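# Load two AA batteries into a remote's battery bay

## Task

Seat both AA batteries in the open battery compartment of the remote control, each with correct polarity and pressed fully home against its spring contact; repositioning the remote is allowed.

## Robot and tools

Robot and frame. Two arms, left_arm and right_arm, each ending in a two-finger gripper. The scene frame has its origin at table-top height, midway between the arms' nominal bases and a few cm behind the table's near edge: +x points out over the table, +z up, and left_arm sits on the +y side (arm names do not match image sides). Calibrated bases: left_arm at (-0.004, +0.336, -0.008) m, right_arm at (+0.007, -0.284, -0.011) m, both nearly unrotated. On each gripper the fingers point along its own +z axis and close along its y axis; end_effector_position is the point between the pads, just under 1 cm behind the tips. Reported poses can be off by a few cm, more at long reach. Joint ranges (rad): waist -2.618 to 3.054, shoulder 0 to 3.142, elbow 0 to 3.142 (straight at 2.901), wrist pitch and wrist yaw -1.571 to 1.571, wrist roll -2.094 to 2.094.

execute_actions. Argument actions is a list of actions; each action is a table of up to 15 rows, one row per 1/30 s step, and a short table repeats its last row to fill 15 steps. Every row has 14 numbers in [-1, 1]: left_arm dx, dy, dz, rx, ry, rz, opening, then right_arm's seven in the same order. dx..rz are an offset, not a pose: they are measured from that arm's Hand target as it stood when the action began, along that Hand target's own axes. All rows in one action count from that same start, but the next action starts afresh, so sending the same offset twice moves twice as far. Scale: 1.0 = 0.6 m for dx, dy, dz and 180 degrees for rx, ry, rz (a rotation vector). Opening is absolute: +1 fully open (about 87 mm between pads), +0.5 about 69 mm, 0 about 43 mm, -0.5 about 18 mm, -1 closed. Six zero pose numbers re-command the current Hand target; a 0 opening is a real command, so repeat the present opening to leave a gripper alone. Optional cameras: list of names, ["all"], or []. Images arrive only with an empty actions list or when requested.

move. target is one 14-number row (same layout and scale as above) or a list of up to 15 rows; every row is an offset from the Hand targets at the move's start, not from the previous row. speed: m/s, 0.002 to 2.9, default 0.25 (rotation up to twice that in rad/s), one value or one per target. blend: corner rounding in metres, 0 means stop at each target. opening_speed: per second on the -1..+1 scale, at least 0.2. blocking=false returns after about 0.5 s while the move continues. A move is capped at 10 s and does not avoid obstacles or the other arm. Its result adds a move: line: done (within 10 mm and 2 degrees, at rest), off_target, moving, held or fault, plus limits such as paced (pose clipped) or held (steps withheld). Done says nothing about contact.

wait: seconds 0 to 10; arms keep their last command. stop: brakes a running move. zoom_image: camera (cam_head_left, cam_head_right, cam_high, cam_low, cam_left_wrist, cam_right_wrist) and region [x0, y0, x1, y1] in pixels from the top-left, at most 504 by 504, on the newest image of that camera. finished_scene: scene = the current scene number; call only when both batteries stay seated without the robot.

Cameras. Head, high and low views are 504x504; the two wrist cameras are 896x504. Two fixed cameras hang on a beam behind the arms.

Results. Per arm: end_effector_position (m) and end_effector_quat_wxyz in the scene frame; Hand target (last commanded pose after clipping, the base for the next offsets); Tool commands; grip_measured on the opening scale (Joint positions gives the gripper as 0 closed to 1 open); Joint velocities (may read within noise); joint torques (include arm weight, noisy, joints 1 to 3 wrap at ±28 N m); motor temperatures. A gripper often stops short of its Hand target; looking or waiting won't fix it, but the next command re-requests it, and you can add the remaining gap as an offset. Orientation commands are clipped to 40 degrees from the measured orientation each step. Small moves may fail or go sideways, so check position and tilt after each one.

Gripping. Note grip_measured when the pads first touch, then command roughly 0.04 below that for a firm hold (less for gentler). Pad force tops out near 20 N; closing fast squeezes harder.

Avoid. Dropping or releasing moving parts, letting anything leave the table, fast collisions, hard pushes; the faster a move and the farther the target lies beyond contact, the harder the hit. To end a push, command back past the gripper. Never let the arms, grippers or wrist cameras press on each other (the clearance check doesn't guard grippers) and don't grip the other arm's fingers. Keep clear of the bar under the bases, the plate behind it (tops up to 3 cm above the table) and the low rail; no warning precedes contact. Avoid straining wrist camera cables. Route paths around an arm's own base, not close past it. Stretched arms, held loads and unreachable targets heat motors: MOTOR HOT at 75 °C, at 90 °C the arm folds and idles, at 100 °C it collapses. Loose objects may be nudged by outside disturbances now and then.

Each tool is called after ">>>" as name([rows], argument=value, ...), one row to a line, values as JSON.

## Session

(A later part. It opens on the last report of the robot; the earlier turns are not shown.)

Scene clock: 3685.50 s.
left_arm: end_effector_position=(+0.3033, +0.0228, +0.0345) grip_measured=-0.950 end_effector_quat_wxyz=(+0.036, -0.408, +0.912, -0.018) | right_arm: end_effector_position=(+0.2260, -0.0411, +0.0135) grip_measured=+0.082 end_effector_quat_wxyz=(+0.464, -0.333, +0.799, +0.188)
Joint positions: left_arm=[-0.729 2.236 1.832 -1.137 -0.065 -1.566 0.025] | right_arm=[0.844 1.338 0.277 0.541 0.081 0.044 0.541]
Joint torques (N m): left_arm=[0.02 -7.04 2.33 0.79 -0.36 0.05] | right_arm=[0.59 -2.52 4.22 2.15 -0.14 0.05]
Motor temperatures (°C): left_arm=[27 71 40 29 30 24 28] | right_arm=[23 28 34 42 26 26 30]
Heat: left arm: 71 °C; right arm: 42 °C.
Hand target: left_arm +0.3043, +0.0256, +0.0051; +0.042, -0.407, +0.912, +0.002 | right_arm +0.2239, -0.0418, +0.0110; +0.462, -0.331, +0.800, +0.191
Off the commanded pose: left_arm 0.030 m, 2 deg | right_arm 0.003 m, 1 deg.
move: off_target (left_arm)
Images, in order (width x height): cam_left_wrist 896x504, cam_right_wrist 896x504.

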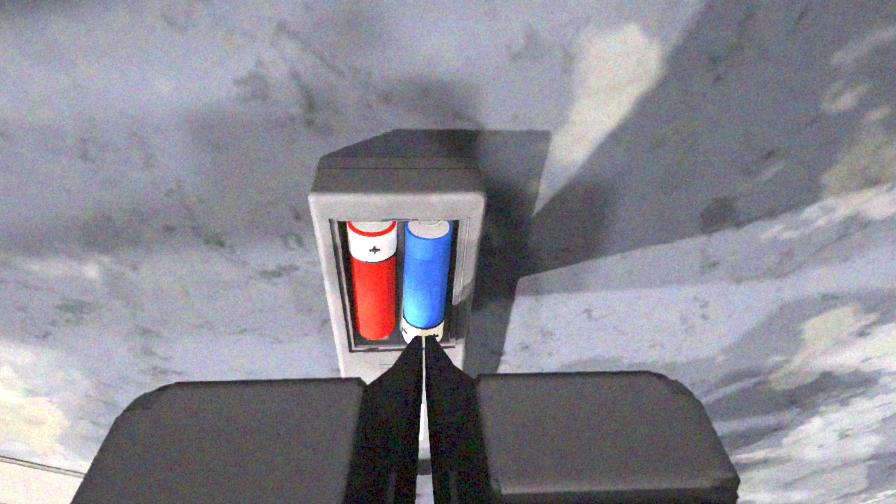

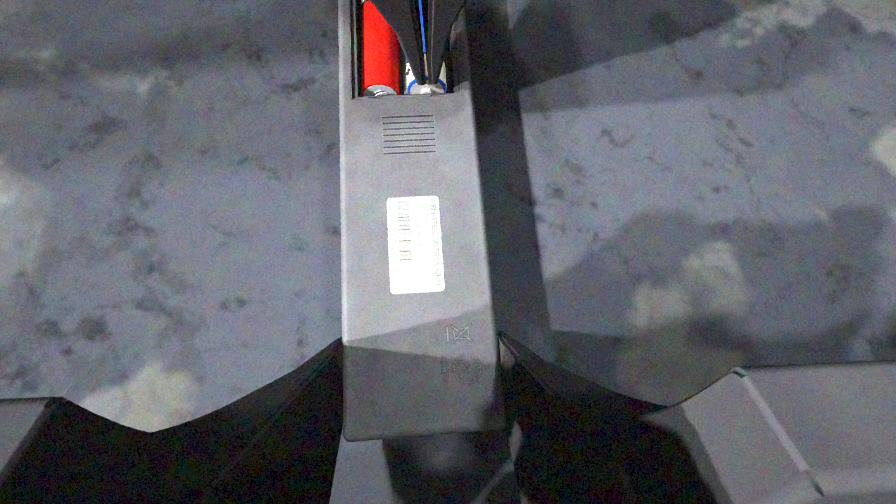

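>>> move(target=[0.0017,0,0.02,0,0,0,-0.95,0,0,0,0,0,0,-0.02], speed=0.03, cameras=["cam_left_wrist","cam_right_wrist"])

>>> zoom_image(camera="cam_right_wrist", region=[320, 0, 540, 124])

Scene clock: 3694.87 s.
left_arm: end_effector_position=(+0.3034, +0.0234, +0.0336) grip_measured=-0.950 end_effector_quat_wxyz=(+0.036, -0.409, +0.911, -0.024) | right_arm: end_effector_position=(+0.2260, -0.0411, +0.0135) grip_measured=+0.082 end_effector_quat_wxyz=(+0.464, -0.333, +0.799, +0.187)
Joint positions: left_arm=[-0.726 2.222 1.805 -1.11 -0.061 -1.566 0.025] | right_arm=[0.844 1.338 0.277 0.541 0.081 0.042 0.541]
Joint torques (N m): left_arm=[-0.14 -5.16 1.7 0.94 -0.43 0.06] | right_arm=[0.62 -2.51 4.22 2.15 -0.14 0.04]
Motor temperatures (°C): left_arm=[27 67 39 30 30 24 28] | right_arm=[23 28 34 42 26 26 30]
Heat: left arm: 67 °C; right arm: 42 °C.
Hand target: left_arm +0.3045, +0.0253, -0.0069; +0.042, -0.407, +0.912, +0.002 | right_arm +0.2239, -0.0418, +0.0110; +0.462, -0.331, +0.800, +0.191
Off the commanded pose: left_arm 0.041 m, 3 deg | right_arm 0.003 m, 1 deg.
move: off_target (left_arm)
Images, in order (width x height): cam_left_wrist 896x504, cam_right_wrist 896x504.

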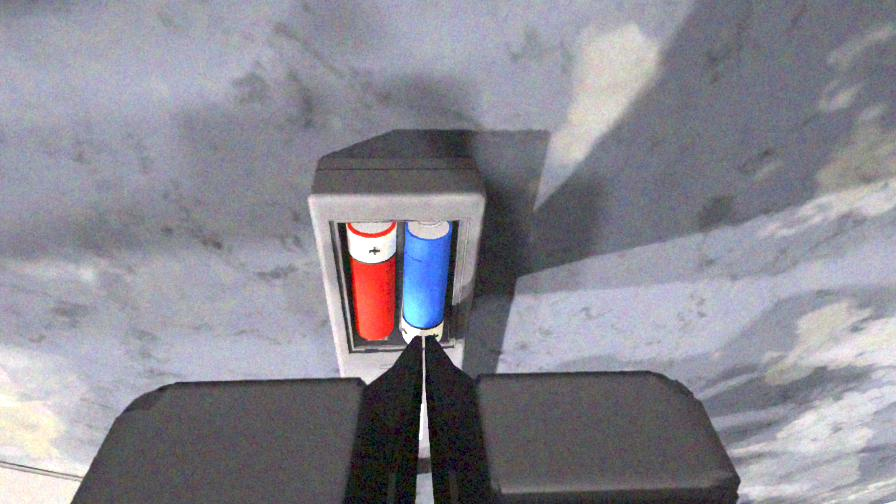

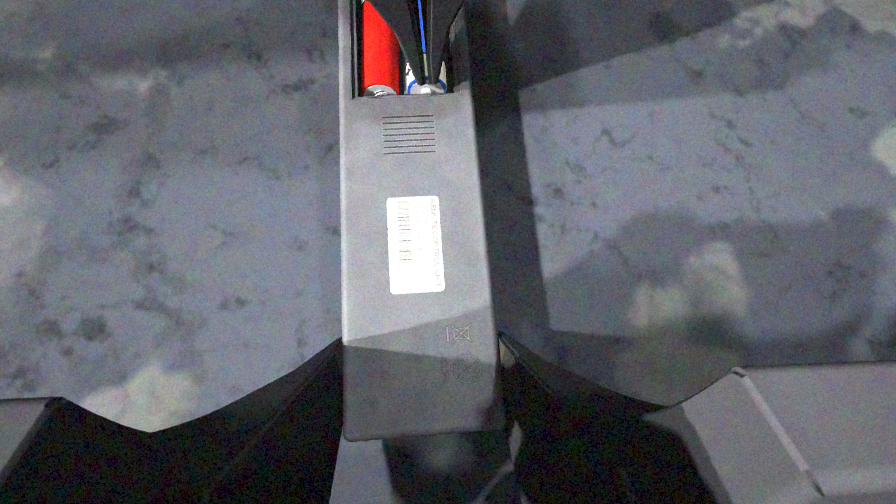

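Scaled by 2.291 from the camera's 896x504 image, which has a finer 1280x720 frame.

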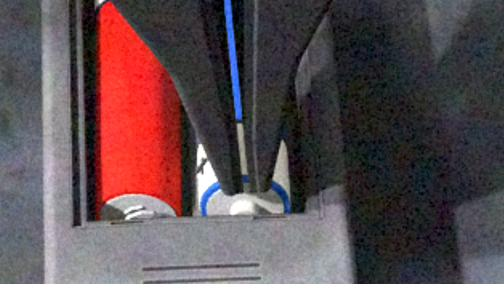

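>>> move(target=[-0.0415,0,0.0033,0,0,0,-0.95,0,0,0,0,0,0,-0.02], speed=0.03, cameras=["cam_left_wrist","cam_right_wrist"])

>>> zoom_image(camera="cam_right_wrist", region=[320, 0, 540, 124])

Scene clock: 3707.20 s.
left_arm: end_effector_position=(+0.3069, +0.0250, +0.0310) grip_measured=-0.950 end_effector_quat_wxyz=(+0.017, -0.399, +0.916, -0.039) | right_arm: end_effector_position=(+0.2260, -0.0411, +0.0135) grip_measured=+0.082 end_effector_quat_wxyz=(+0.464, -0.333, +0.799, +0.187)
Joint positions: left_arm=[-0.699 2.225 1.793 -1.084 -0.012 -1.517 0.025] | right_arm=[0.844 1.338 0.277 0.541 0.081 0.042 0.541]
Joint torques (N m): left_arm=[1.46 -5.26 3.7 0.71 -0.93 0.14] | right_arm=[0.59 -2.5 4.22 2.14 -0.14 0.04]
Motor temperatures (°C): left_arm=[27 63 39 30 30 24 28] | right_arm=[23 28 34 42 26 26 30]
Heat: left arm: 63 °C; right arm: 42 °C.
Hand target: left_arm +0.3212, +0.0439, -0.0070; +0.042, -0.407, +0.912, +0.002 | right_arm +0.2239, -0.0418, +0.0110; +0.462, -0.331, +0.800, +0.191
Off the commanded pose: left_arm 0.045 m, 6 deg | right_arm 0.003 m, 1 deg.
move: off_target (left_arm)
Images, in order (width x height): cam_left_wrist 896x504, cam_right_wrist 896x504.

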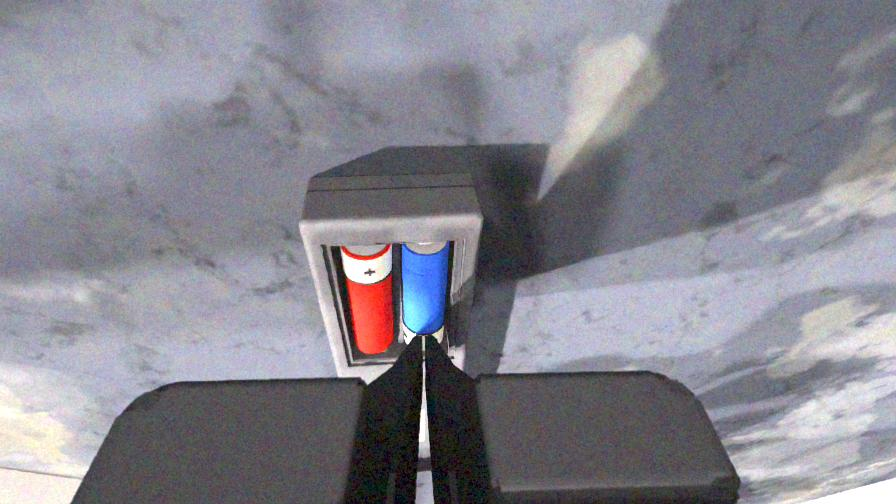

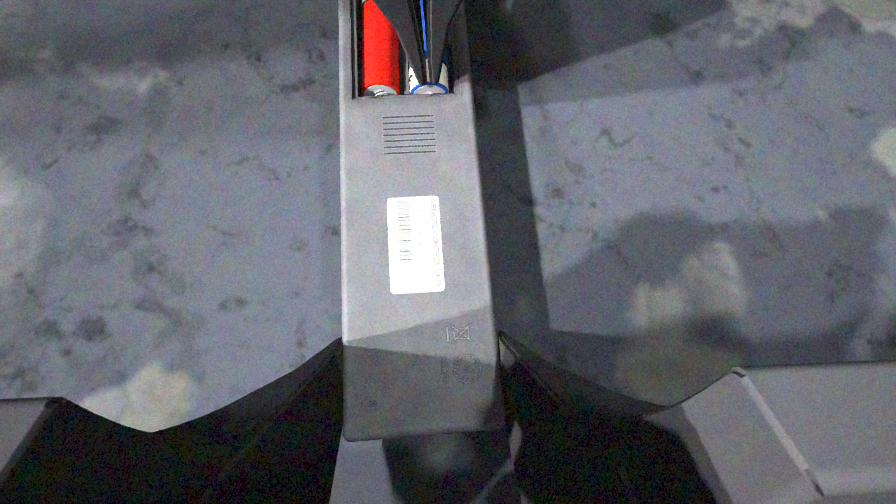

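Scaled by 2.291 from the camera's 896x504 image, which has a finer 1280x720 frame.

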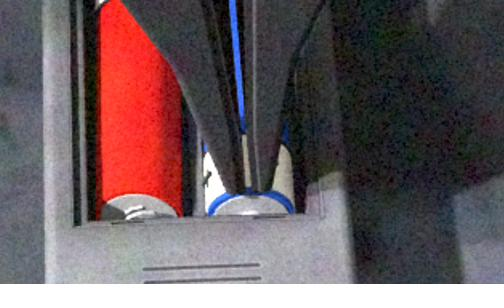

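>>> move([
  [0.025,0,0.003,0,0,0,-0.95,0,0,0,0,0,0,-0.02],
  [-0.008,0,0.006,0,0,0,-0.95,0,0,0,0,0,0,-0.02],
], speed=0.03, cameras=["cam_left_wrist","cam_right_wrist"])

>>> zoom_image(camera="cam_right_wrist", region=[320, 0, 540, 124])

Scene clock: 3716.67 s.
left_arm: end_effector_position=(+0.3072, +0.0260, +0.0308) grip_measured=-0.950 end_effector_quat_wxyz=(+0.011, -0.396, +0.917, -0.042) | right_arm: end_effector_position=(+0.2260, -0.0411, +0.0135) grip_measured=+0.082 end_effector_quat_wxyz=(+0.464, -0.333, +0.799, +0.187)
Joint positions: left_arm=[-0.691 2.225 1.789 -1.081 0.002 -1.504 0.025] | right_arm=[0.844 1.338 0.277 0.541 0.081 0.042 0.541]
Joint torques (N m): left_arm=[1.83 -5.03 3.34 0.76 -1.08 0.14] | right_arm=[0.62 -2.5 4.21 2.15 -0.14 0.04]
Motor temperatures (°C): left_arm=[27 62 39 30 30 24 28] | right_arm=[23 28 34 42 26 26 30]
Heat: left arm: 62 °C; right arm: 42 °C.
Hand target: left_arm +0.3247, +0.0476, -0.0102; +0.042, -0.407, +0.912, +0.002 | right_arm +0.2239, -0.0418, +0.0110; +0.462, -0.331, +0.800, +0.191
Off the commanded pose: left_arm 0.049 m, 6 deg | right_arm 0.003 m, 1 deg.
move: off_target (left_arm)
Images, in order (width x height): cam_left_wrist 896x504, cam_right_wrist 896x504.

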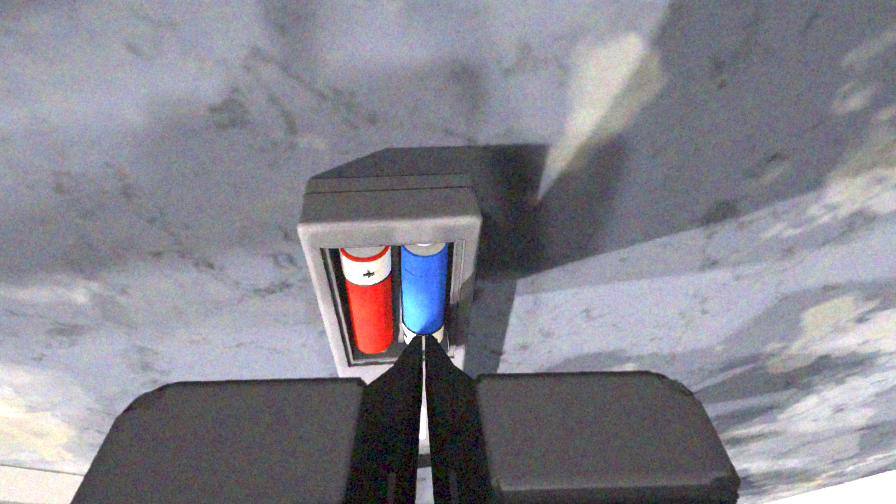

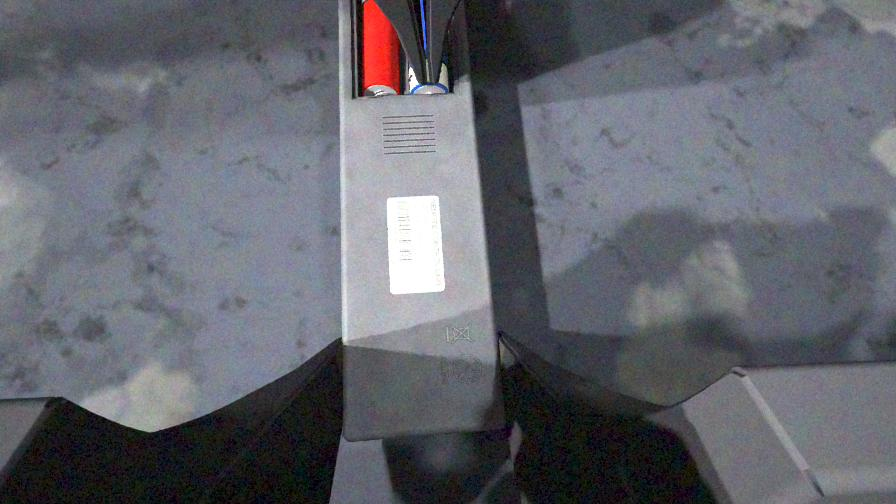

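Scaled by 2.291 from the camera's 896x504 image, which has a finer 1280x720 frame.

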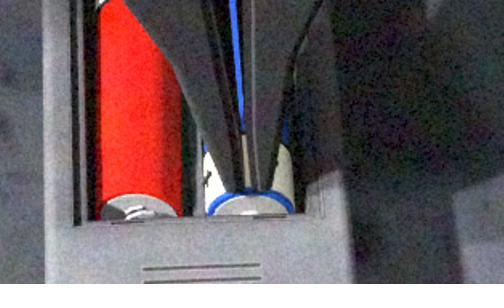

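>>> move([
  [0.0431,0,-0.0034,0,0,0,-0.95,0,0,0,0,0,0,-0.02],
  [0.032,-0.0043,-0.1446,0,0,0,-0.95,0,0,0,0,0,0,-0.02],
], speed=[0.04,0.06], blend=0.004, cameras=["cam_left_wrist","cam_right_wrist"])

>>> zoom_image(camera="cam_right_wrist", region=[320, 0, 540, 124])

>>> zoom_image(camera="cam_left_wrist", region=[280, 120, 504, 360])

Scene clock: 3736.77 s.
left_arm: end_effector_position=(+0.3016, +0.0355, +0.0673) grip_measured=-0.950 end_effector_quat_wxyz=(+0.028, -0.401, +0.915, +0.011) | right_arm: end_effector_position=(+0.2260, -0.0411, +0.0135) grip_measured=+0.082 end_effector_quat_wxyz=(+0.464, -0.333, +0.799, +0.187)
Joint positions: left_arm=[-0.716 2.253 1.993 -1.339 -0.076 -1.54 0.025] | right_arm=[0.844 1.338 0.277 0.541 0.081 0.042 0.541]
Joint torques (N m): left_arm=[-0.46 -10.28 10.36 0.15 -0.27 -0.14] | right_arm=[0.58 -2.48 4.21 2.15 -0.14 0.04]
Motor temperatures (°C): left_arm=[27 59 39 30 31 24 27] | right_arm=[23 28 34 42 26 26 30]
Heat: left arm: 59 °C; right arm: 42 °C.
Hand target: left_arm +0.3073, +0.0284, +0.0749; +0.042, -0.407, +0.912, +0.002 | right_arm +0.2239, -0.0418, +0.0110; +0.462, -0.331, +0.800, +0.191
Off the commanded pose: left_arm 0.012 m, 2 deg | right_arm 0.003 m, 1 deg.
move: off_target (left_arm)
Images, in order (width x height): cam_left_wrist 896x504, cam_right_wrist 896x504.

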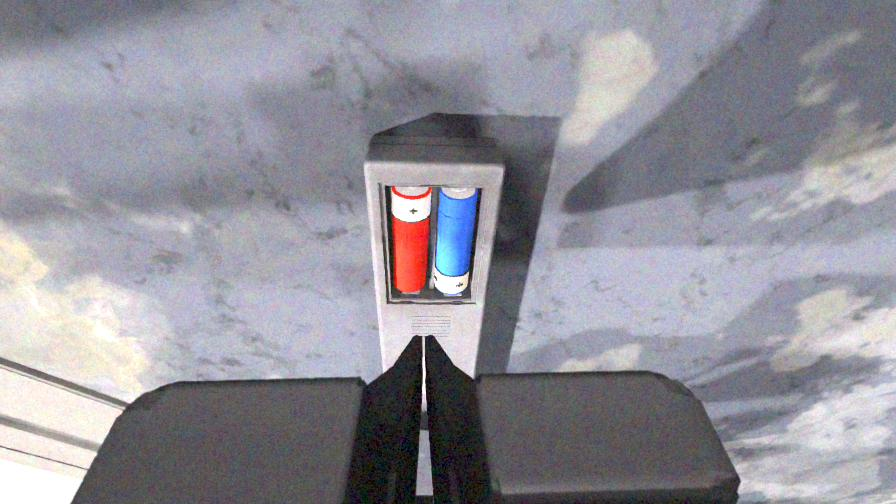

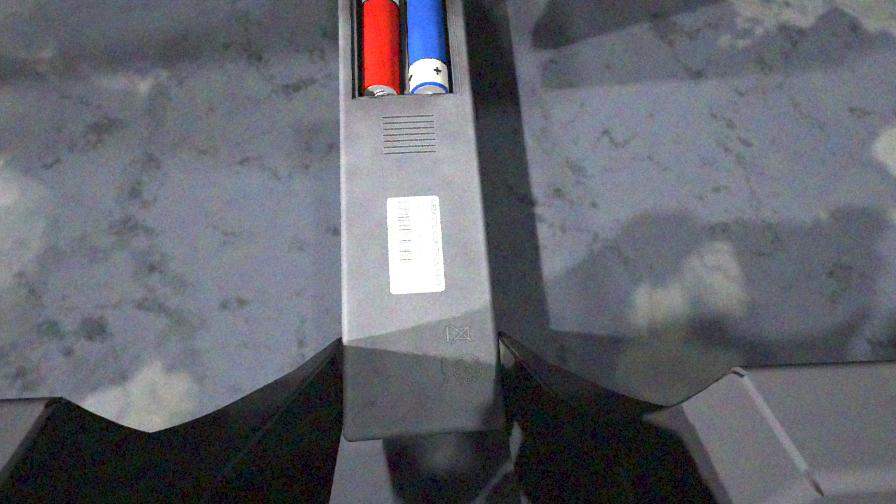

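Scaled by 2.291 from the camera's 896x504 image, which has a finer 1280x720 frame.

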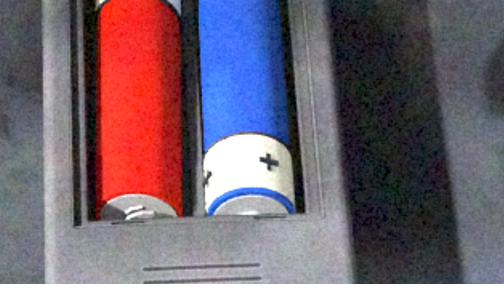

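Scaled by 2.100 from the camera's 896x504 image, which has a finer 1280x720 frame.

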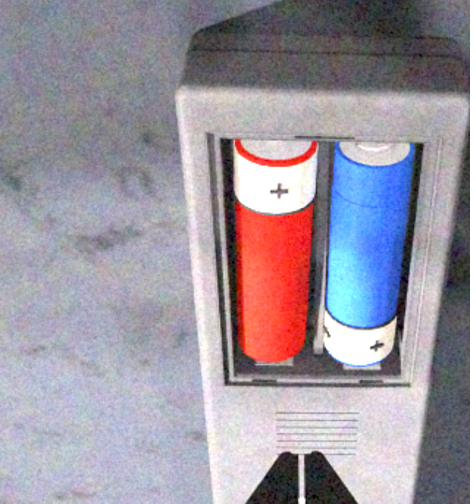

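>>> move([
  [0,0,0,0,0,0,-0.95,0,0,0,0,0,0,0.3],
  [0,0,-0.05,0,0,0,-0.95,0,0,-0.13,0,0,0,0.3],
], speed=0.06, opening_speed=0.3, cameras=["cam_left_wrist","cam_right_wrist"])

>>> zoom_image(camera="cam_left_wrist", region=[280, 120, 504, 360])

Scene clock: 3749.90 s.
left_arm: end_effector_position=(+0.3006, +0.0344, +0.0982) grip_measured=-0.950 end_effector_quat_wxyz=(+0.029, -0.402, +0.915, +0.011) | right_arm: end_effector_position=(+0.1763, -0.0887, +0.0477) grip_measured=+0.300 end_effector_quat_wxyz=(+0.458, -0.342, +0.798, +0.191)
Joint positions: left_arm=[-0.72 2.262 2.132 -1.466 -0.076 -1.546 0.025] | right_arm=[0.881 0.711 0.214 -0.034 0.095 0.053 0.65]
Joint torques (N m): left_arm=[-0.65 -9.96 10.3 0.16 -0.26 -0.14] | right_arm=[0.76 -0.91 6.6 1.92 0.1 0.16]
Motor temperatures (°C): left_arm=[27 60 40 30 30 24 27] | right_arm=[23 28 34 42 26 26 29]
Heat: left arm: 60 °C; right arm: 42 °C.
Hand target: left_arm +0.3051, +0.0272, +0.1048; +0.042, -0.407, +0.912, +0.002 | right_arm +0.1761, -0.0895, +0.0501; +0.462, -0.331, +0.800, +0.191
Off the commanded pose: left_arm 0.011 m, 2 deg | right_arm 0.003 m, 1 deg.
move: off_target (left_arm)
Images, in order (width x height): cam_left_wrist 896x504, cam_right_wrist 896x504.

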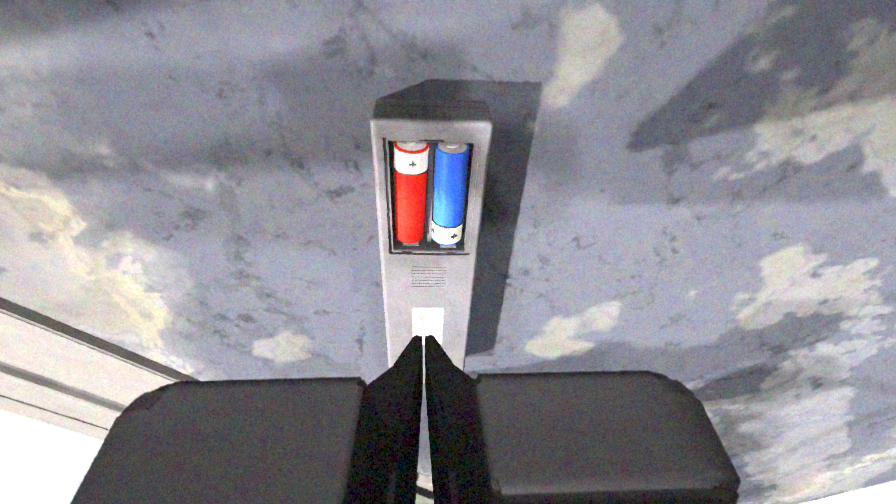

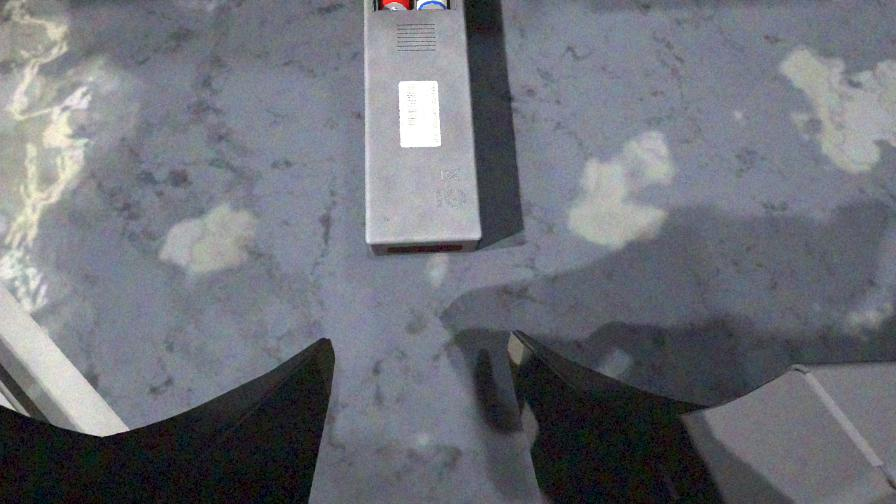

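Scaled by 2.100 from the camera's 896x504 image, which has a finer 1280x720 frame.

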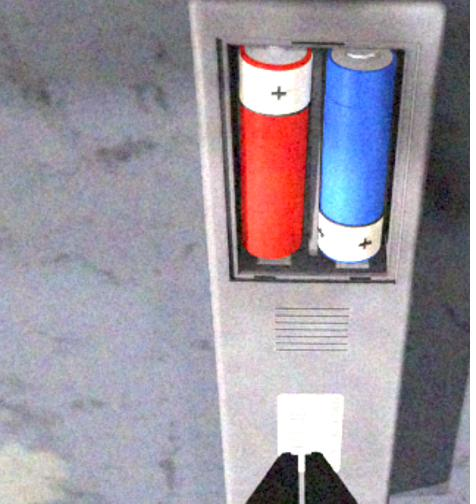

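>>> move(target=[0.0095,-0.0117,0.0816,0,0,0,-0.95,0,0,0,0,0,0,0.3], speed=0.08, cameras=["cam_left_wrist"])

Scene clock: 3777.33 s.
left_arm: end_effector_position=(+0.3072, +0.0261, +0.0584) grip_measured=-0.950 end_effector_quat_wxyz=(+0.030, -0.402, +0.915, +0.008) | right_arm: end_effector_position=(+0.1763, -0.0887, +0.0477) grip_measured=+0.300 end_effector_quat_wxyz=(+0.458, -0.342, +0.798, +0.191)
Joint positions: left_arm=[-0.723 2.293 2.024 -1.322 -0.076 -1.549 0.025] | right_arm=[0.881 0.711 0.214 -0.034 0.095 0.053 0.65]
Joint torques (N m): left_arm=[-0.57 -10.81 5.9 0.46 -0.26 -0.15] | right_arm=[0.77 -0.95 6.61 1.92 0.1 0.16]
Motor temperatures (°C): left_arm=[27 62 41 29 30 24 27] | right_arm=[23 28 35 39 26 26 29]
Heat: left arm: 62 °C; right arm: 39 °C.
Hand target: left_arm +0.3102, +0.0201, +0.0558; +0.042, -0.407, +0.912, +0.002 | right_arm +0.1761, -0.0895, +0.0501; +0.462, -0.331, +0.800, +0.191
Off the commanded pose: left_arm 0.007 m, 2 deg | right_arm 0.003 m, 1 deg.
move: done
Images, in order (width x height): cam_left_wrist 896x504.

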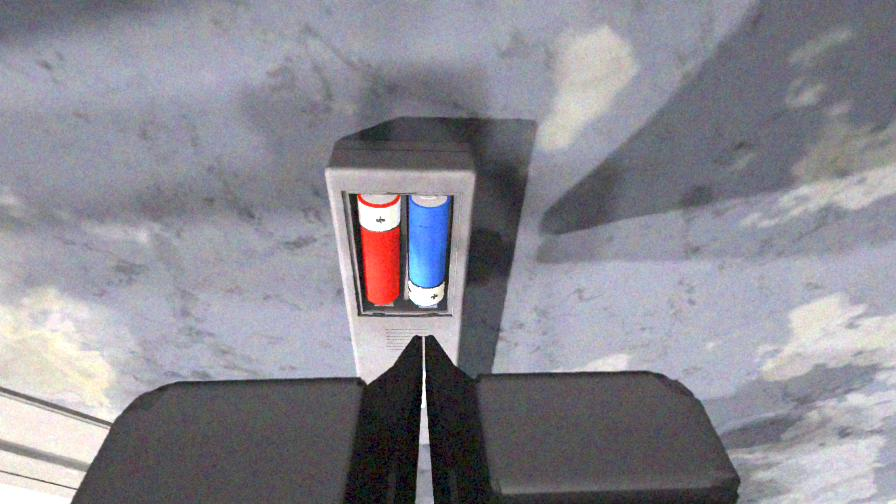

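>>> move(target=[0.0047,0.0019,0.0603,0,0,0,-0.95,0,0,0,0,0,0,0.3], speed=0.04, cameras=["cam_left_wrist"])

Scene clock: 3781.97 s.
left_arm: end_effector_position=(+0.3054, +0.0271, +0.0326) grip_measured=-0.950 end_effector_quat_wxyz=(+0.029, -0.402, +0.915, +0.009) | right_arm: end_effector_position=(+0.1763, -0.0887, +0.0477) grip_measured=+0.300 end_effector_quat_wxyz=(+0.458, -0.342, +0.798, +0.191)
Joint positions: left_arm=[-0.723 2.293 1.921 -1.222 -0.076 -1.549 0.025] | right_arm=[0.881 0.711 0.214 -0.034 0.095 0.053 0.65]
Joint torques (N m): left_arm=[-0.49 -9.8 3.7 0.79 -0.24 -0.13] | right_arm=[0.79 -0.96 6.6 1.92 0.1 0.17]
Motor temperatures (°C): left_arm=[27 63 41 29 30 24 27] | right_arm=[23 28 35 39 26 26 29]
Heat: left arm: 63 °C; right arm: 39 °C.
Hand target: left_arm +0.3102, +0.0202, +0.0194; +0.042, -0.407, +0.912, +0.002 | right_arm +0.1761, -0.0895, +0.0501; +0.462, -0.331, +0.800, +0.191
Off the commanded pose: left_arm 0.016 m, 2 deg | right_arm 0.003 m, 1 deg.
move: off_target (left_arm)
Images, in order (width x height): cam_left_wrist 896x504.

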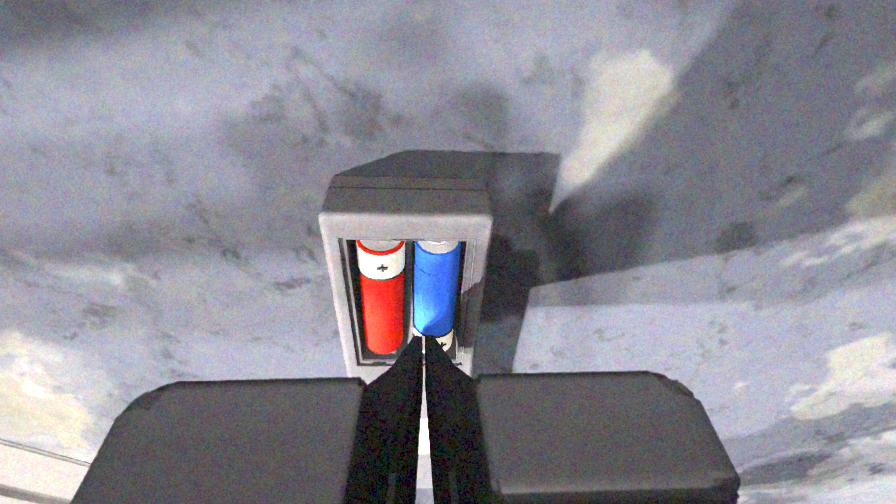

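>>> move(target=[-0.01,0.01,-0.13,0,0,0,-0.95,0,0,0,0,0,0,0.3], speed=0.08, cameras=["cam_left_wrist","cam_low"])

>>> zoom_image(camera="cam_left_wrist", region=[280, 100, 504, 340])

Scene clock: 3791.30 s.
left_arm: end_effector_position=(+0.2987, +0.0343, +0.0756) grip_measured=-0.950 end_effector_quat_wxyz=(+0.021, -0.402, +0.915, +0.028) | right_arm: end_effector_position=(+0.1763, -0.0887, +0.0477) grip_measured=+0.300 end_effector_quat_wxyz=(+0.458, -0.342, +0.798, +0.191)
Joint positions: left_arm=[-0.723 2.293 2.092 -1.434 -0.078 -1.55 0.025] | right_arm=[0.881 0.711 0.214 -0.034 0.095 0.053 0.65]
Joint torques (N m): left_arm=[-0.72 -13.39 10.3 0.1 -0.24 -0.13] | right_arm=[0.75 -0.95 6.61 1.92 0.1 0.17]
Motor temperatures (°C): left_arm=[27 64 41 30 30 24 27] | right_arm=[23 27 35 38 26 26 28]
Heat: left arm: 64 °C; right arm: 38 °C.
Hand target: left_arm +0.3038, +0.0257, +0.0974; +0.042, -0.407, +0.912, +0.002 | right_arm +0.1761, -0.0895, +0.0501; +0.462, -0.331, +0.800, +0.191
Off the commanded pose: left_arm 0.024 m, 4 deg | right_arm 0.003 m, 1 deg.
move: off_target (left_arm)
Images, in order (width x height): cam_low 504x504, cam_left_wrist 896x504.

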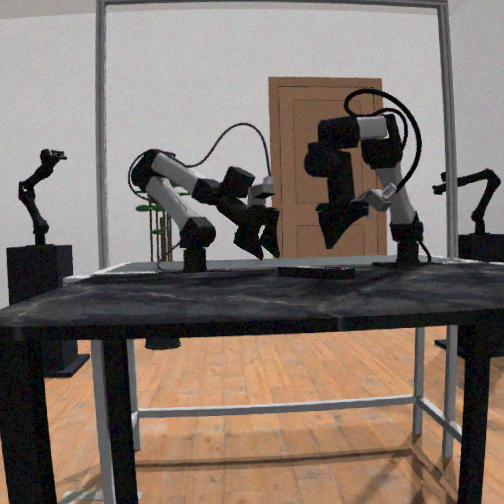

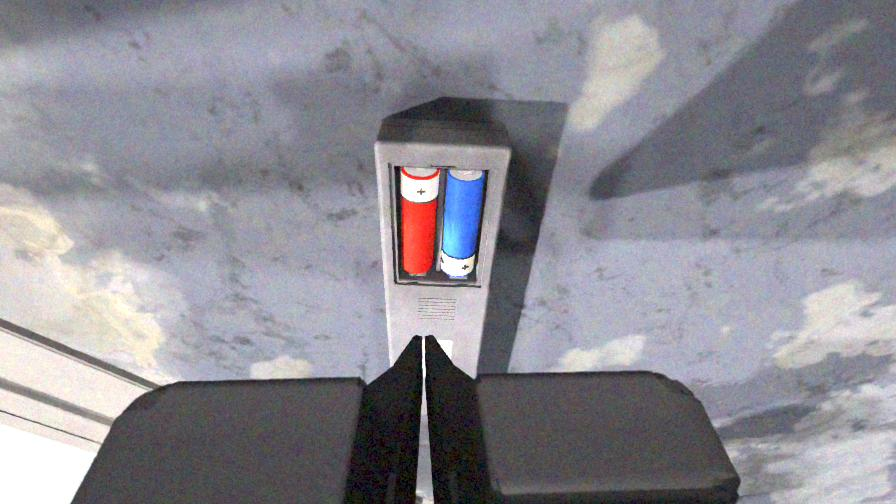

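Scaled by 2.100 from the camera's 896x504 image, which has a finer 1280x720 frame.

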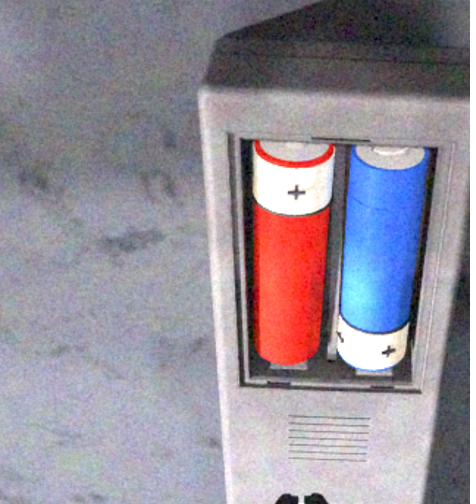

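>>> move(target=[-0.1038,0.3217,-0.0395,0,0,0,-0.95,0,0,-0.05,0,0,0,0.3], speed=0.15, cameras=["cam_high","cam_head_left","cam_head_right"])

Scene clock: 3799.77 s.
left_arm: end_effector_position=(+0.1993, +0.1978, +0.1181) grip_measured=-0.950 end_effector_quat_wxyz=(+0.031, -0.410, +0.911, +0.005) | right_arm: end_effector_position=(+0.1555, -0.1102, +0.0511) grip_measured=+0.300 end_effector_quat_wxyz=(+0.451, -0.343, +0.803, +0.187)
Joint positions: left_arm=[-0.501 1.515 1.251 -1.305 -0.078 -1.343 0.025] | right_arm=[0.913 0.476 0.214 -0.29 0.122 0.071 0.65]
Joint torques (N m): left_arm=[0.29 -6.64 5.49 0.37 -0.21 0.14] | right_arm=[0.76 0.21 9.51 1.86 0.11 0.17]
Motor temperatures (°C): left_arm=[27 65 42 29 30 24 27] | right_arm=[23 27 36 38 26 26 28]
Heat: left arm: 65 °C; right arm: 38 °C.
Hand target: left_arm +0.2000, +0.2001, +0.1199; +0.042, -0.407, +0.912, +0.002 | right_arm +0.1578, -0.1078, +0.0651; +0.462, -0.331, +0.800, +0.191
Off the commanded pose: left_arm 0.003 m, 1 deg | right_arm 0.014 m, 2 deg.
move: off_target (right_arm)
Images, in order (width x height): cam_head_left 504x504, cam_head_right 504x504, cam_high 504x504.

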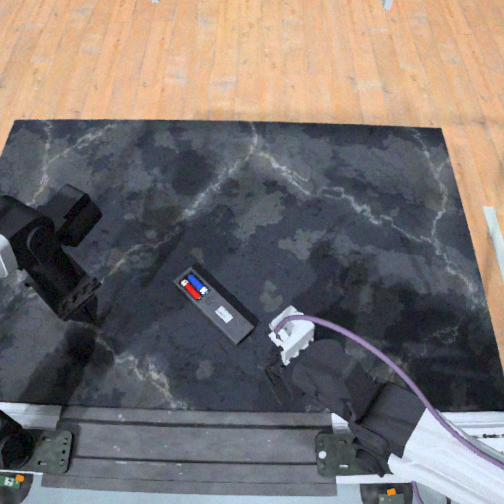

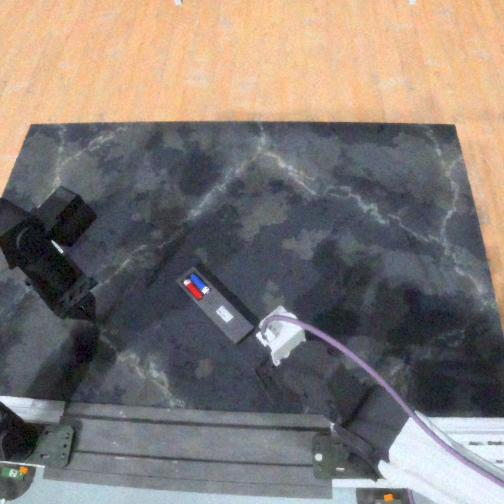

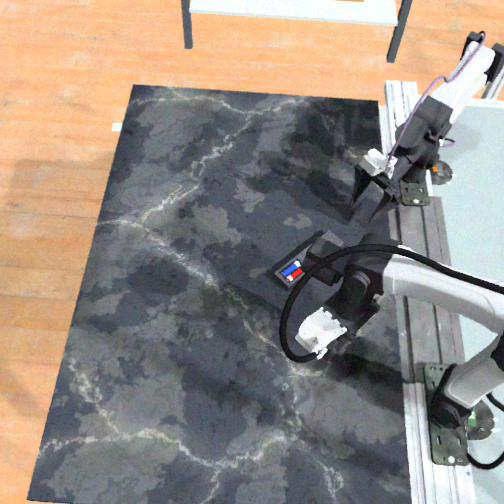

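>>> wait(seconds=10)

>>> wait(seconds=10)

>>> wait(seconds=10)

>>> wait(seconds=10)

>>> wait(seconds=10, cameras=["cam_high", "cam_head_left", "cam_left_wrist", "cam_right_wrist"])

Scene clock: 3853.37 s.
left_arm: end_effector_position=(+0.1993, +0.1978, +0.1181) grip_measured=-0.950 end_effector_quat_wxyz=(+0.031, -0.410, +0.911, +0.005) | right_arm: end_effector_position=(+0.1555, -0.1102, +0.0511) grip_measured=+0.300 end_effector_quat_wxyz=(+0.451, -0.343, +0.803, +0.187)
Joint positions: left_arm=[-0.501 1.515 1.251 -1.305 -0.078 -1.343 0.025] | right_arm=[0.913 0.476 0.214 -0.29 0.122 0.071 0.65]
Joint torques (N m): left_arm=[0.29 -6.65 5.52 0.37 -0.21 0.14] | right_arm=[0.77 0.21 9.55 1.86 0.11 0.16]
Motor temperatures (°C): left_arm=[27 56 40 29 29 24 27] | right_arm=[23 27 39 39 26 26 28]
Heat: left arm: 56 °C; right arm: 39 °C.
Hand target: left_arm +0.2000, +0.2001, +0.1199; +0.042, -0.407, +0.912, +0.002 | right_arm +0.1578, -0.1078, +0.0651; +0.462, -0.331, +0.800, +0.191
Tool commands: left_gripper/opening=-0.95 right_gripper/opening=+0.3
Off the commanded pose: left_arm 0.003 m, 1 deg | right_arm 0.014 m, 2 deg.
wait: 10.00 s; at rest from the start

Scene clock: 3863.37 s.
left_arm: end_effector_position=(+0.1993, +0.1978, +0.1181) grip_measured=-0.950 end_effector_quat_wxyz=(+0.031, -0.410, +0.911, +0.005) | right_arm: end_effector_position=(+0.1555, -0.1102, +0.0511) grip_measured=+0.300 end_effector_quat_wxyz=(+0.451, -0.343, +0.803, +0.187)
Joint positions: left_arm=[-0.501 1.515 1.251 -1.305 -0.078 -1.343 0.025] | right_arm=[0.913 0.476 0.214 -0.29 0.122 0.071 0.65]
Joint torques (N m): left_arm=[0.32 -6.65 5.55 0.36 -0.2 0.14] | right_arm=[0.77 0.17 9.52 1.86 0.11 0.16]
Motor temperatures (°C): left_arm=[27 55 40 29 29 24 27] | right_arm=[23 27 40 39 26 26 28]
Heat: left arm: 55 °C; right arm: 40 °C.
Hand target: left_arm +0.2000, +0.2001, +0.1199; +0.042, -0.407, +0.912, +0.002 | right_arm +0.1578, -0.1078, +0.0651; +0.462, -0.331, +0.800, +0.191
Tool commands: left_gripper/opening=-0.95 right_gripper/opening=+0.3
Off the commanded pose: left_arm 0.003 m, 1 deg | right_arm 0.014 m, 2 deg.
wait: 10.00 s; at rest by 0.17 s

Scene clock: 3873.37 s.
left_arm: end_effector_position=(+0.1993, +0.1978, +0.1181) grip_measured=-0.950 end_effector_quat_wxyz=(+0.031, -0.410, +0.911, +0.005) | right_arm: end_effector_position=(+0.1555, -0.1102, +0.0511) grip_measured=+0.300 end_effector_quat_wxyz=(+0.451, -0.343, +0.803, +0.187)
Joint positions: left_arm=[-0.501 1.515 1.251 -1.305 -0.078 -1.343 0.025] | right_arm=[0.913 0.476 0.214 -0.29 0.122 0.071 0.65]
Joint torques (N m): left_arm=[0.31 -6.67 5.53 0.37 -0.2 0.14] | right_arm=[0.77 0.2 9.55 1.85 0.11 0.16]
Motor temperatures (°C): left_arm=[27 55 40 29 29 24 27] | right_arm=[23 27 40 39 26 26 28]
Heat: left arm: 55 °C; right arm: 40 °C.
Hand target: left_arm +0.2000, +0.2001, +0.1199; +0.042, -0.407, +0.912, +0.002 | right_arm +0.1578, -0.1078, +0.0651; +0.462, -0.331, +0.800, +0.191
Tool commands: left_gripper/opening=-0.95 right_gripper/opening=+0.3
Off the commanded pose: left_arm 0.003 m, 1 deg | right_arm 0.014 m, 2 deg.
wait: 10.00 s; at rest by 0.17 s

Scene clock: 3883.37 s.
left_arm: end_effector_position=(+0.1993, +0.1978, +0.1181) grip_measured=-0.950 end_effector_quat_wxyz=(+0.031, -0.410, +0.911, +0.005) | right_arm: end_effector_position=(+0.1555, -0.1102, +0.0511) grip_measured=+0.300 end_effector_quat_wxyz=(+0.451, -0.343, +0.803, +0.187)
Joint positions: left_arm=[-0.501 1.515 1.251 -1.305 -0.078 -1.343 0.025] | right_arm=[0.913 0.476 0.214 -0.29 0.122 0.071 0.65]
Joint torques (N m): left_arm=[0.32 -6.64 5.52 0.36 -0.21 0.14] | right_arm=[0.8 0.23 9.54 1.86 0.11 0.16]
Heat: left arm: 54 °C; right arm: 40 °C.
Hand target: left_arm +0.2000, +0.2001, +0.1199; +0.042, -0.407, +0.912, +0.002 | right_arm +0.1578, -0.1078, +0.0651; +0.462, -0.331, +0.800, +0.191
Tool commands: left_gripper/opening=-0.95 right_gripper/opening=+0.3
Off the commanded pose: left_arm 0.003 m, 1 deg | right_arm 0.014 m, 2 deg.
wait: 10.00 s; at rest by 0.17 s

Scene clock: 3893.37 s.
left_arm: end_effector_position=(+0.1993, +0.1978, +0.1181) grip_measured=-0.950 end_effector_quat_wxyz=(+0.031, -0.410, +0.911, +0.005) | right_arm: end_effector_position=(+0.1555, -0.1102, +0.0511) grip_measured=+0.300 end_effector_quat_wxyz=(+0.451, -0.343, +0.803, +0.187)
Joint positions: left_arm=[-0.501 1.515 1.251 -1.305 -0.078 -1.343 0.025] | right_arm=[0.913 0.476 0.214 -0.29 0.122 0.071 0.65]
Joint torques (N m): left_arm=[0.29 -6.67 5.52 0.36 -0.21 0.14] | right_arm=[0.77 0.2 9.54 1.85 0.11 0.16]
Heat: left arm: 54 °C; right arm: 41 °C.
Hand target: left_arm +0.2000, +0.2001, +0.1199; +0.042, -0.407, +0.912, +0.002 | right_arm +0.1578, -0.1078, +0.0651; +0.462, -0.331, +0.800, +0.191
Tool commands: left_gripper/opening=-0.95 right_gripper/opening=+0.3
Off the commanded pose: left_arm 0.003 m, 1 deg | right_arm 0.014 m, 2 deg.
wait: 10.00 s; at rest by 0.17 s
Images, in order (width x height): cam_head_left 504x504, cam_high 504x504, cam_left_wrist 896x504, cam_right_wrist 896x504.

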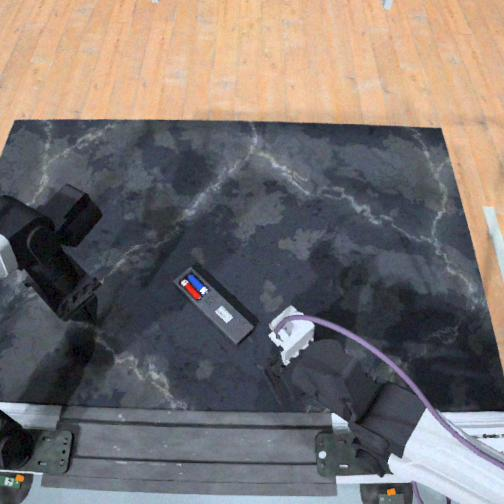

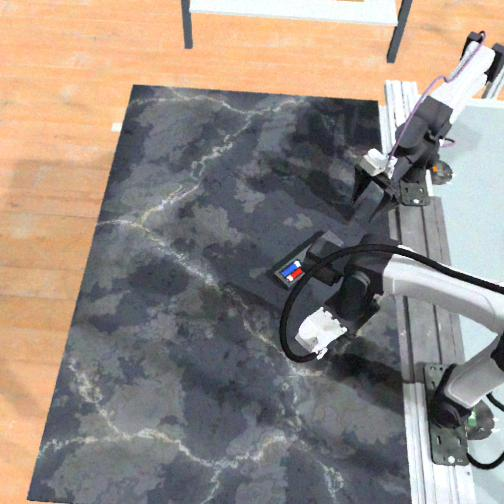

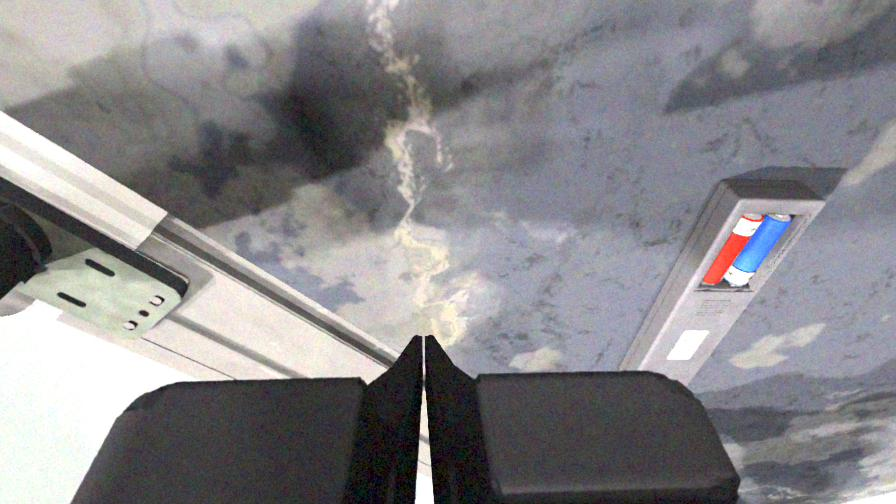

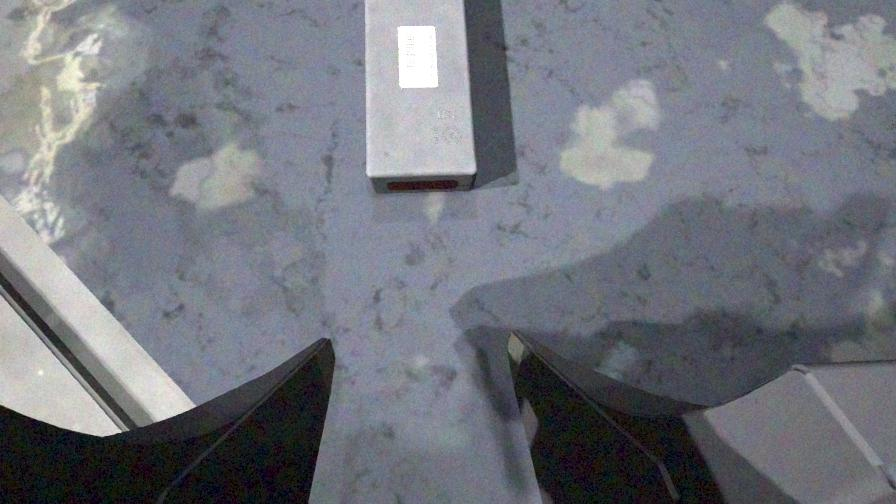

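>>> move(target=[0.066,0.022,0.0276,0,0,0,-0.95,0,0,0.02,0,0,0,0.3], speed=0.12)

>>> wait(seconds=10)

>>> wait(seconds=10)

>>> wait(seconds=10)

>>> wait(seconds=10)

>>> wait(seconds=10)

>>> wait(seconds=10)

Scene clock: 3904.63 s.
left_arm: end_effector_position=(+0.1603, +0.1836, +0.0971) grip_measured=-0.950 end_effector_quat_wxyz=(+0.025, -0.400, +0.916, +0.018) | right_arm: end_effector_position=(+0.1543, -0.1120, +0.0423) grip_measured=+0.300 end_effector_quat_wxyz=(+0.434, -0.349, +0.811, +0.177)
Joint positions: left_arm=[-0.636 1.452 1.11 -1.264 -0.079 -1.458 0.025] | right_arm=[0.913 0.521 0.214 -0.289 0.122 0.071 0.65]
Joint torques (N m): left_arm=[-0.38 -6.41 5.71 0.45 -0.22 -0.14] | right_arm=[-0.08 1.54 8.39 2.7 0.02 0.11]
Heat: left arm: 53 °C; right arm: 41 °C.
Hand target: left_arm +0.1651, +0.1801, +0.0999; +0.042, -0.407, +0.912, +0.002 | right_arm +0.1651, -0.1005, +0.0591; +0.462, -0.331, +0.800, +0.191
Off the commanded pose: left_arm 0.007 m, 3 deg | right_arm 0.023 m, 4 deg.
move: off_target (left_arm, right_arm)

Scene clock: 3914.63 s.
left_arm: end_effector_position=(+0.1603, +0.1836, +0.0971) grip_measured=-0.950 end_effector_quat_wxyz=(+0.025, -0.400, +0.916, +0.018) | right_arm: end_effector_position=(+0.1543, -0.1120, +0.0423) grip_measured=+0.300 end_effector_quat_wxyz=(+0.434, -0.349, +0.811, +0.177)
Joint positions: left_arm=[-0.636 1.452 1.11 -1.264 -0.079 -1.458 0.025] | right_arm=[0.913 0.521 0.214 -0.289 0.122 0.071 0.65]
Joint torques (N m): left_arm=[-0.38 -6.41 5.7 0.46 -0.21 -0.13] | right_arm=[-0.08 1.57 8.38 2.7 0.02 0.1]
Heat: left arm: 53 °C; right arm: 41 °C.
Hand target: left_arm +0.1651, +0.1801, +0.0999; +0.042, -0.407, +0.912, +0.002 | right_arm +0.1651, -0.1005, +0.0591; +0.462, -0.331, +0.800, +0.191
Tool commands: left_gripper/opening=-0.95 right_gripper/opening=+0.3
Off the commanded pose: left_arm 0.007 m, 3 deg | right_arm 0.023 m, 4 deg.
wait: 10.00 s; at rest by 0.17 s

Scene clock: 3924.63 s.
left_arm: end_effector_position=(+0.1603, +0.1836, +0.0971) grip_measured=-0.950 end_effector_quat_wxyz=(+0.025, -0.400, +0.916, +0.018) | right_arm: end_effector_position=(+0.1543, -0.1120, +0.0423) grip_measured=+0.300 end_effector_quat_wxyz=(+0.434, -0.349, +0.811, +0.177)
Joint positions: left_arm=[-0.636 1.452 1.11 -1.264 -0.079 -1.458 0.025] | right_arm=[0.913 0.521 0.214 -0.289 0.122 0.071 0.65]
Joint torques (N m): left_arm=[-0.42 -6.39 5.68 0.45 -0.21 -0.14] | right_arm=[-0.08 1.54 8.34 2.7 0.03 0.1]
Heat: left arm: 52 °C; right arm: 43 °C.
Hand target: left_arm +0.1651, +0.1801, +0.0999; +0.042, -0.407, +0.912, +0.002 | right_arm +0.1651, -0.1005, +0.0591; +0.462, -0.331, +0.800, +0.191
Tool commands: left_gripper/opening=-0.95 right_gripper/opening=+0.3
Off the commanded pose: left_arm 0.007 m, 3 deg | right_arm 0.023 m, 4 deg.
wait: 10.00 s; at rest by 0.17 s

Scene clock: 3934.63 s.
left_arm: end_effector_position=(+0.1603, +0.1836, +0.0971) grip_measured=-0.950 end_effector_quat_wxyz=(+0.025, -0.400, +0.916, +0.018) | right_arm: end_effector_position=(+0.1543, -0.1120, +0.0423) grip_measured=+0.300 end_effector_quat_wxyz=(+0.434, -0.349, +0.811, +0.177)
Joint positions: left_arm=[-0.636 1.452 1.11 -1.264 -0.079 -1.458 0.025] | right_arm=[0.913 0.521 0.214 -0.289 0.122 0.071 0.65]
Joint torques (N m): left_arm=[-0.39 -6.41 5.64 0.46 -0.21 -0.13] | right_arm=[-0.09 1.52 8.39 2.7 0.01 0.1]
Heat: left arm: 52 °C; right arm: 43 °C.
Hand target: left_arm +0.1651, +0.1801, +0.0999; +0.042, -0.407, +0.912, +0.002 | right_arm +0.1651, -0.1005, +0.0591; +0.462, -0.331, +0.800, +0.191
Tool commands: left_gripper/opening=-0.95 right_gripper/opening=+0.3
Off the commanded pose: left_arm 0.007 m, 3 deg | right_arm 0.023 m, 4 deg.
wait: 10.00 s; at rest by 0.17 s

Scene clock: 3944.63 s.
left_arm: end_effector_position=(+0.1603, +0.1836, +0.0971) grip_measured=-0.950 end_effector_quat_wxyz=(+0.025, -0.400, +0.916, +0.018) | right_arm: end_effector_position=(+0.1543, -0.1120, +0.0423) grip_measured=+0.300 end_effector_quat_wxyz=(+0.434, -0.349, +0.811, +0.177)
Joint positions: left_arm=[-0.636 1.452 1.11 -1.264 -0.079 -1.458 0.025] | right_arm=[0.913 0.521 0.214 -0.289 0.122 0.071 0.65]
Joint torques (N m): left_arm=[-0.39 -6.41 5.67 0.45 -0.21 -0.14] | right_arm=[-0.08 1.55 8.36 2.7 0.02 0.1]
Motor temperatures (°C): left_arm=[27 52 39 29 29 24 27] | right_arm=[23 27 41 44 26 26 27]
Heat: left arm: 52 °C; right arm: 44 °C.
Hand target: left_arm +0.1651, +0.1801, +0.0999; +0.042, -0.407, +0.912, +0.002 | right_arm +0.1651, -0.1005, +0.0591; +0.462, -0.331, +0.800, +0.191
Tool commands: left_gripper/opening=-0.95 right_gripper/opening=+0.3
Off the commanded pose: left_arm 0.007 m, 3 deg | right_arm 0.023 m, 4 deg.
wait: 10.00 s; at rest by 0.17 s

Scene clock: 3954.63 s.
left_arm: end_effector_position=(+0.1603, +0.1836, +0.0971) grip_measured=-0.950 end_effector_quat_wxyz=(+0.025, -0.400, +0.916, +0.018) | right_arm: end_effector_position=(+0.1543, -0.1120, +0.0423) grip_measured=+0.300 end_effector_quat_wxyz=(+0.434, -0.349, +0.811, +0.177)
Joint positions: left_arm=[-0.636 1.452 1.11 -1.264 -0.079 -1.458 0.025] | right_arm=[0.913 0.521 0.214 -0.289 0.122 0.071 0.65]
Joint torques (N m): left_arm=[-0.4 -6.39 5.67 0.45 -0.21 -0.13] | right_arm=[-0.09 1.57 8.4 2.69 0.02 0.09]
Heat: left arm: 51 °C; right arm: 44 °C.
Hand target: left_arm +0.1651, +0.1801, +0.0999; +0.042, -0.407, +0.912, +0.002 | right_arm +0.1651, -0.1005, +0.0591; +0.462, -0.331, +0.800, +0.191
Tool commands: left_gripper/opening=-0.95 right_gripper/opening=+0.3
Off the commanded pose: left_arm 0.007 m, 3 deg | right_arm 0.023 m, 4 deg.
wait: 10.00 s; at rest by 0.17 s

Scene clock: 3964.63 s.
left_arm: end_effector_position=(+0.1603, +0.1836, +0.0971) grip_measured=-0.950 end_effector_quat_wxyz=(+0.025, -0.400, +0.916, +0.018) | right_arm: end_effector_position=(+0.1543, -0.1120, +0.0423) grip_measured=+0.300 end_effector_quat_wxyz=(+0.434, -0.349, +0.811, +0.177)
Joint positions: left_arm=[-0.636 1.452 1.11 -1.264 -0.079 -1.458 0.025] | right_arm=[0.913 0.521 0.214 -0.289 0.122 0.071 0.65]
Joint torques (N m): left_arm=[-0.42 -6.42 5.64 0.45 -0.22 -0.15] | right_arm=[-0.06 1.57 8.35 2.7 0.02 0.1]
Heat: left arm: 51 °C; right arm: 45 °C.
Hand target: left_arm +0.1651, +0.1801, +0.0999; +0.042, -0.407, +0.912, +0.002 | right_arm +0.1651, -0.1005, +0.0591; +0.462, -0.331, +0.800, +0.191
Tool commands: left_gripper/opening=-0.95 right_gripper/opening=+0.3
Off the commanded pose: left_arm 0.007 m, 3 deg | right_arm 0.023 m, 4 deg.
wait: 10.00 s; at rest by 0.17 s

>>> finished_scene(scene=1)

The scene is finished: the task was done.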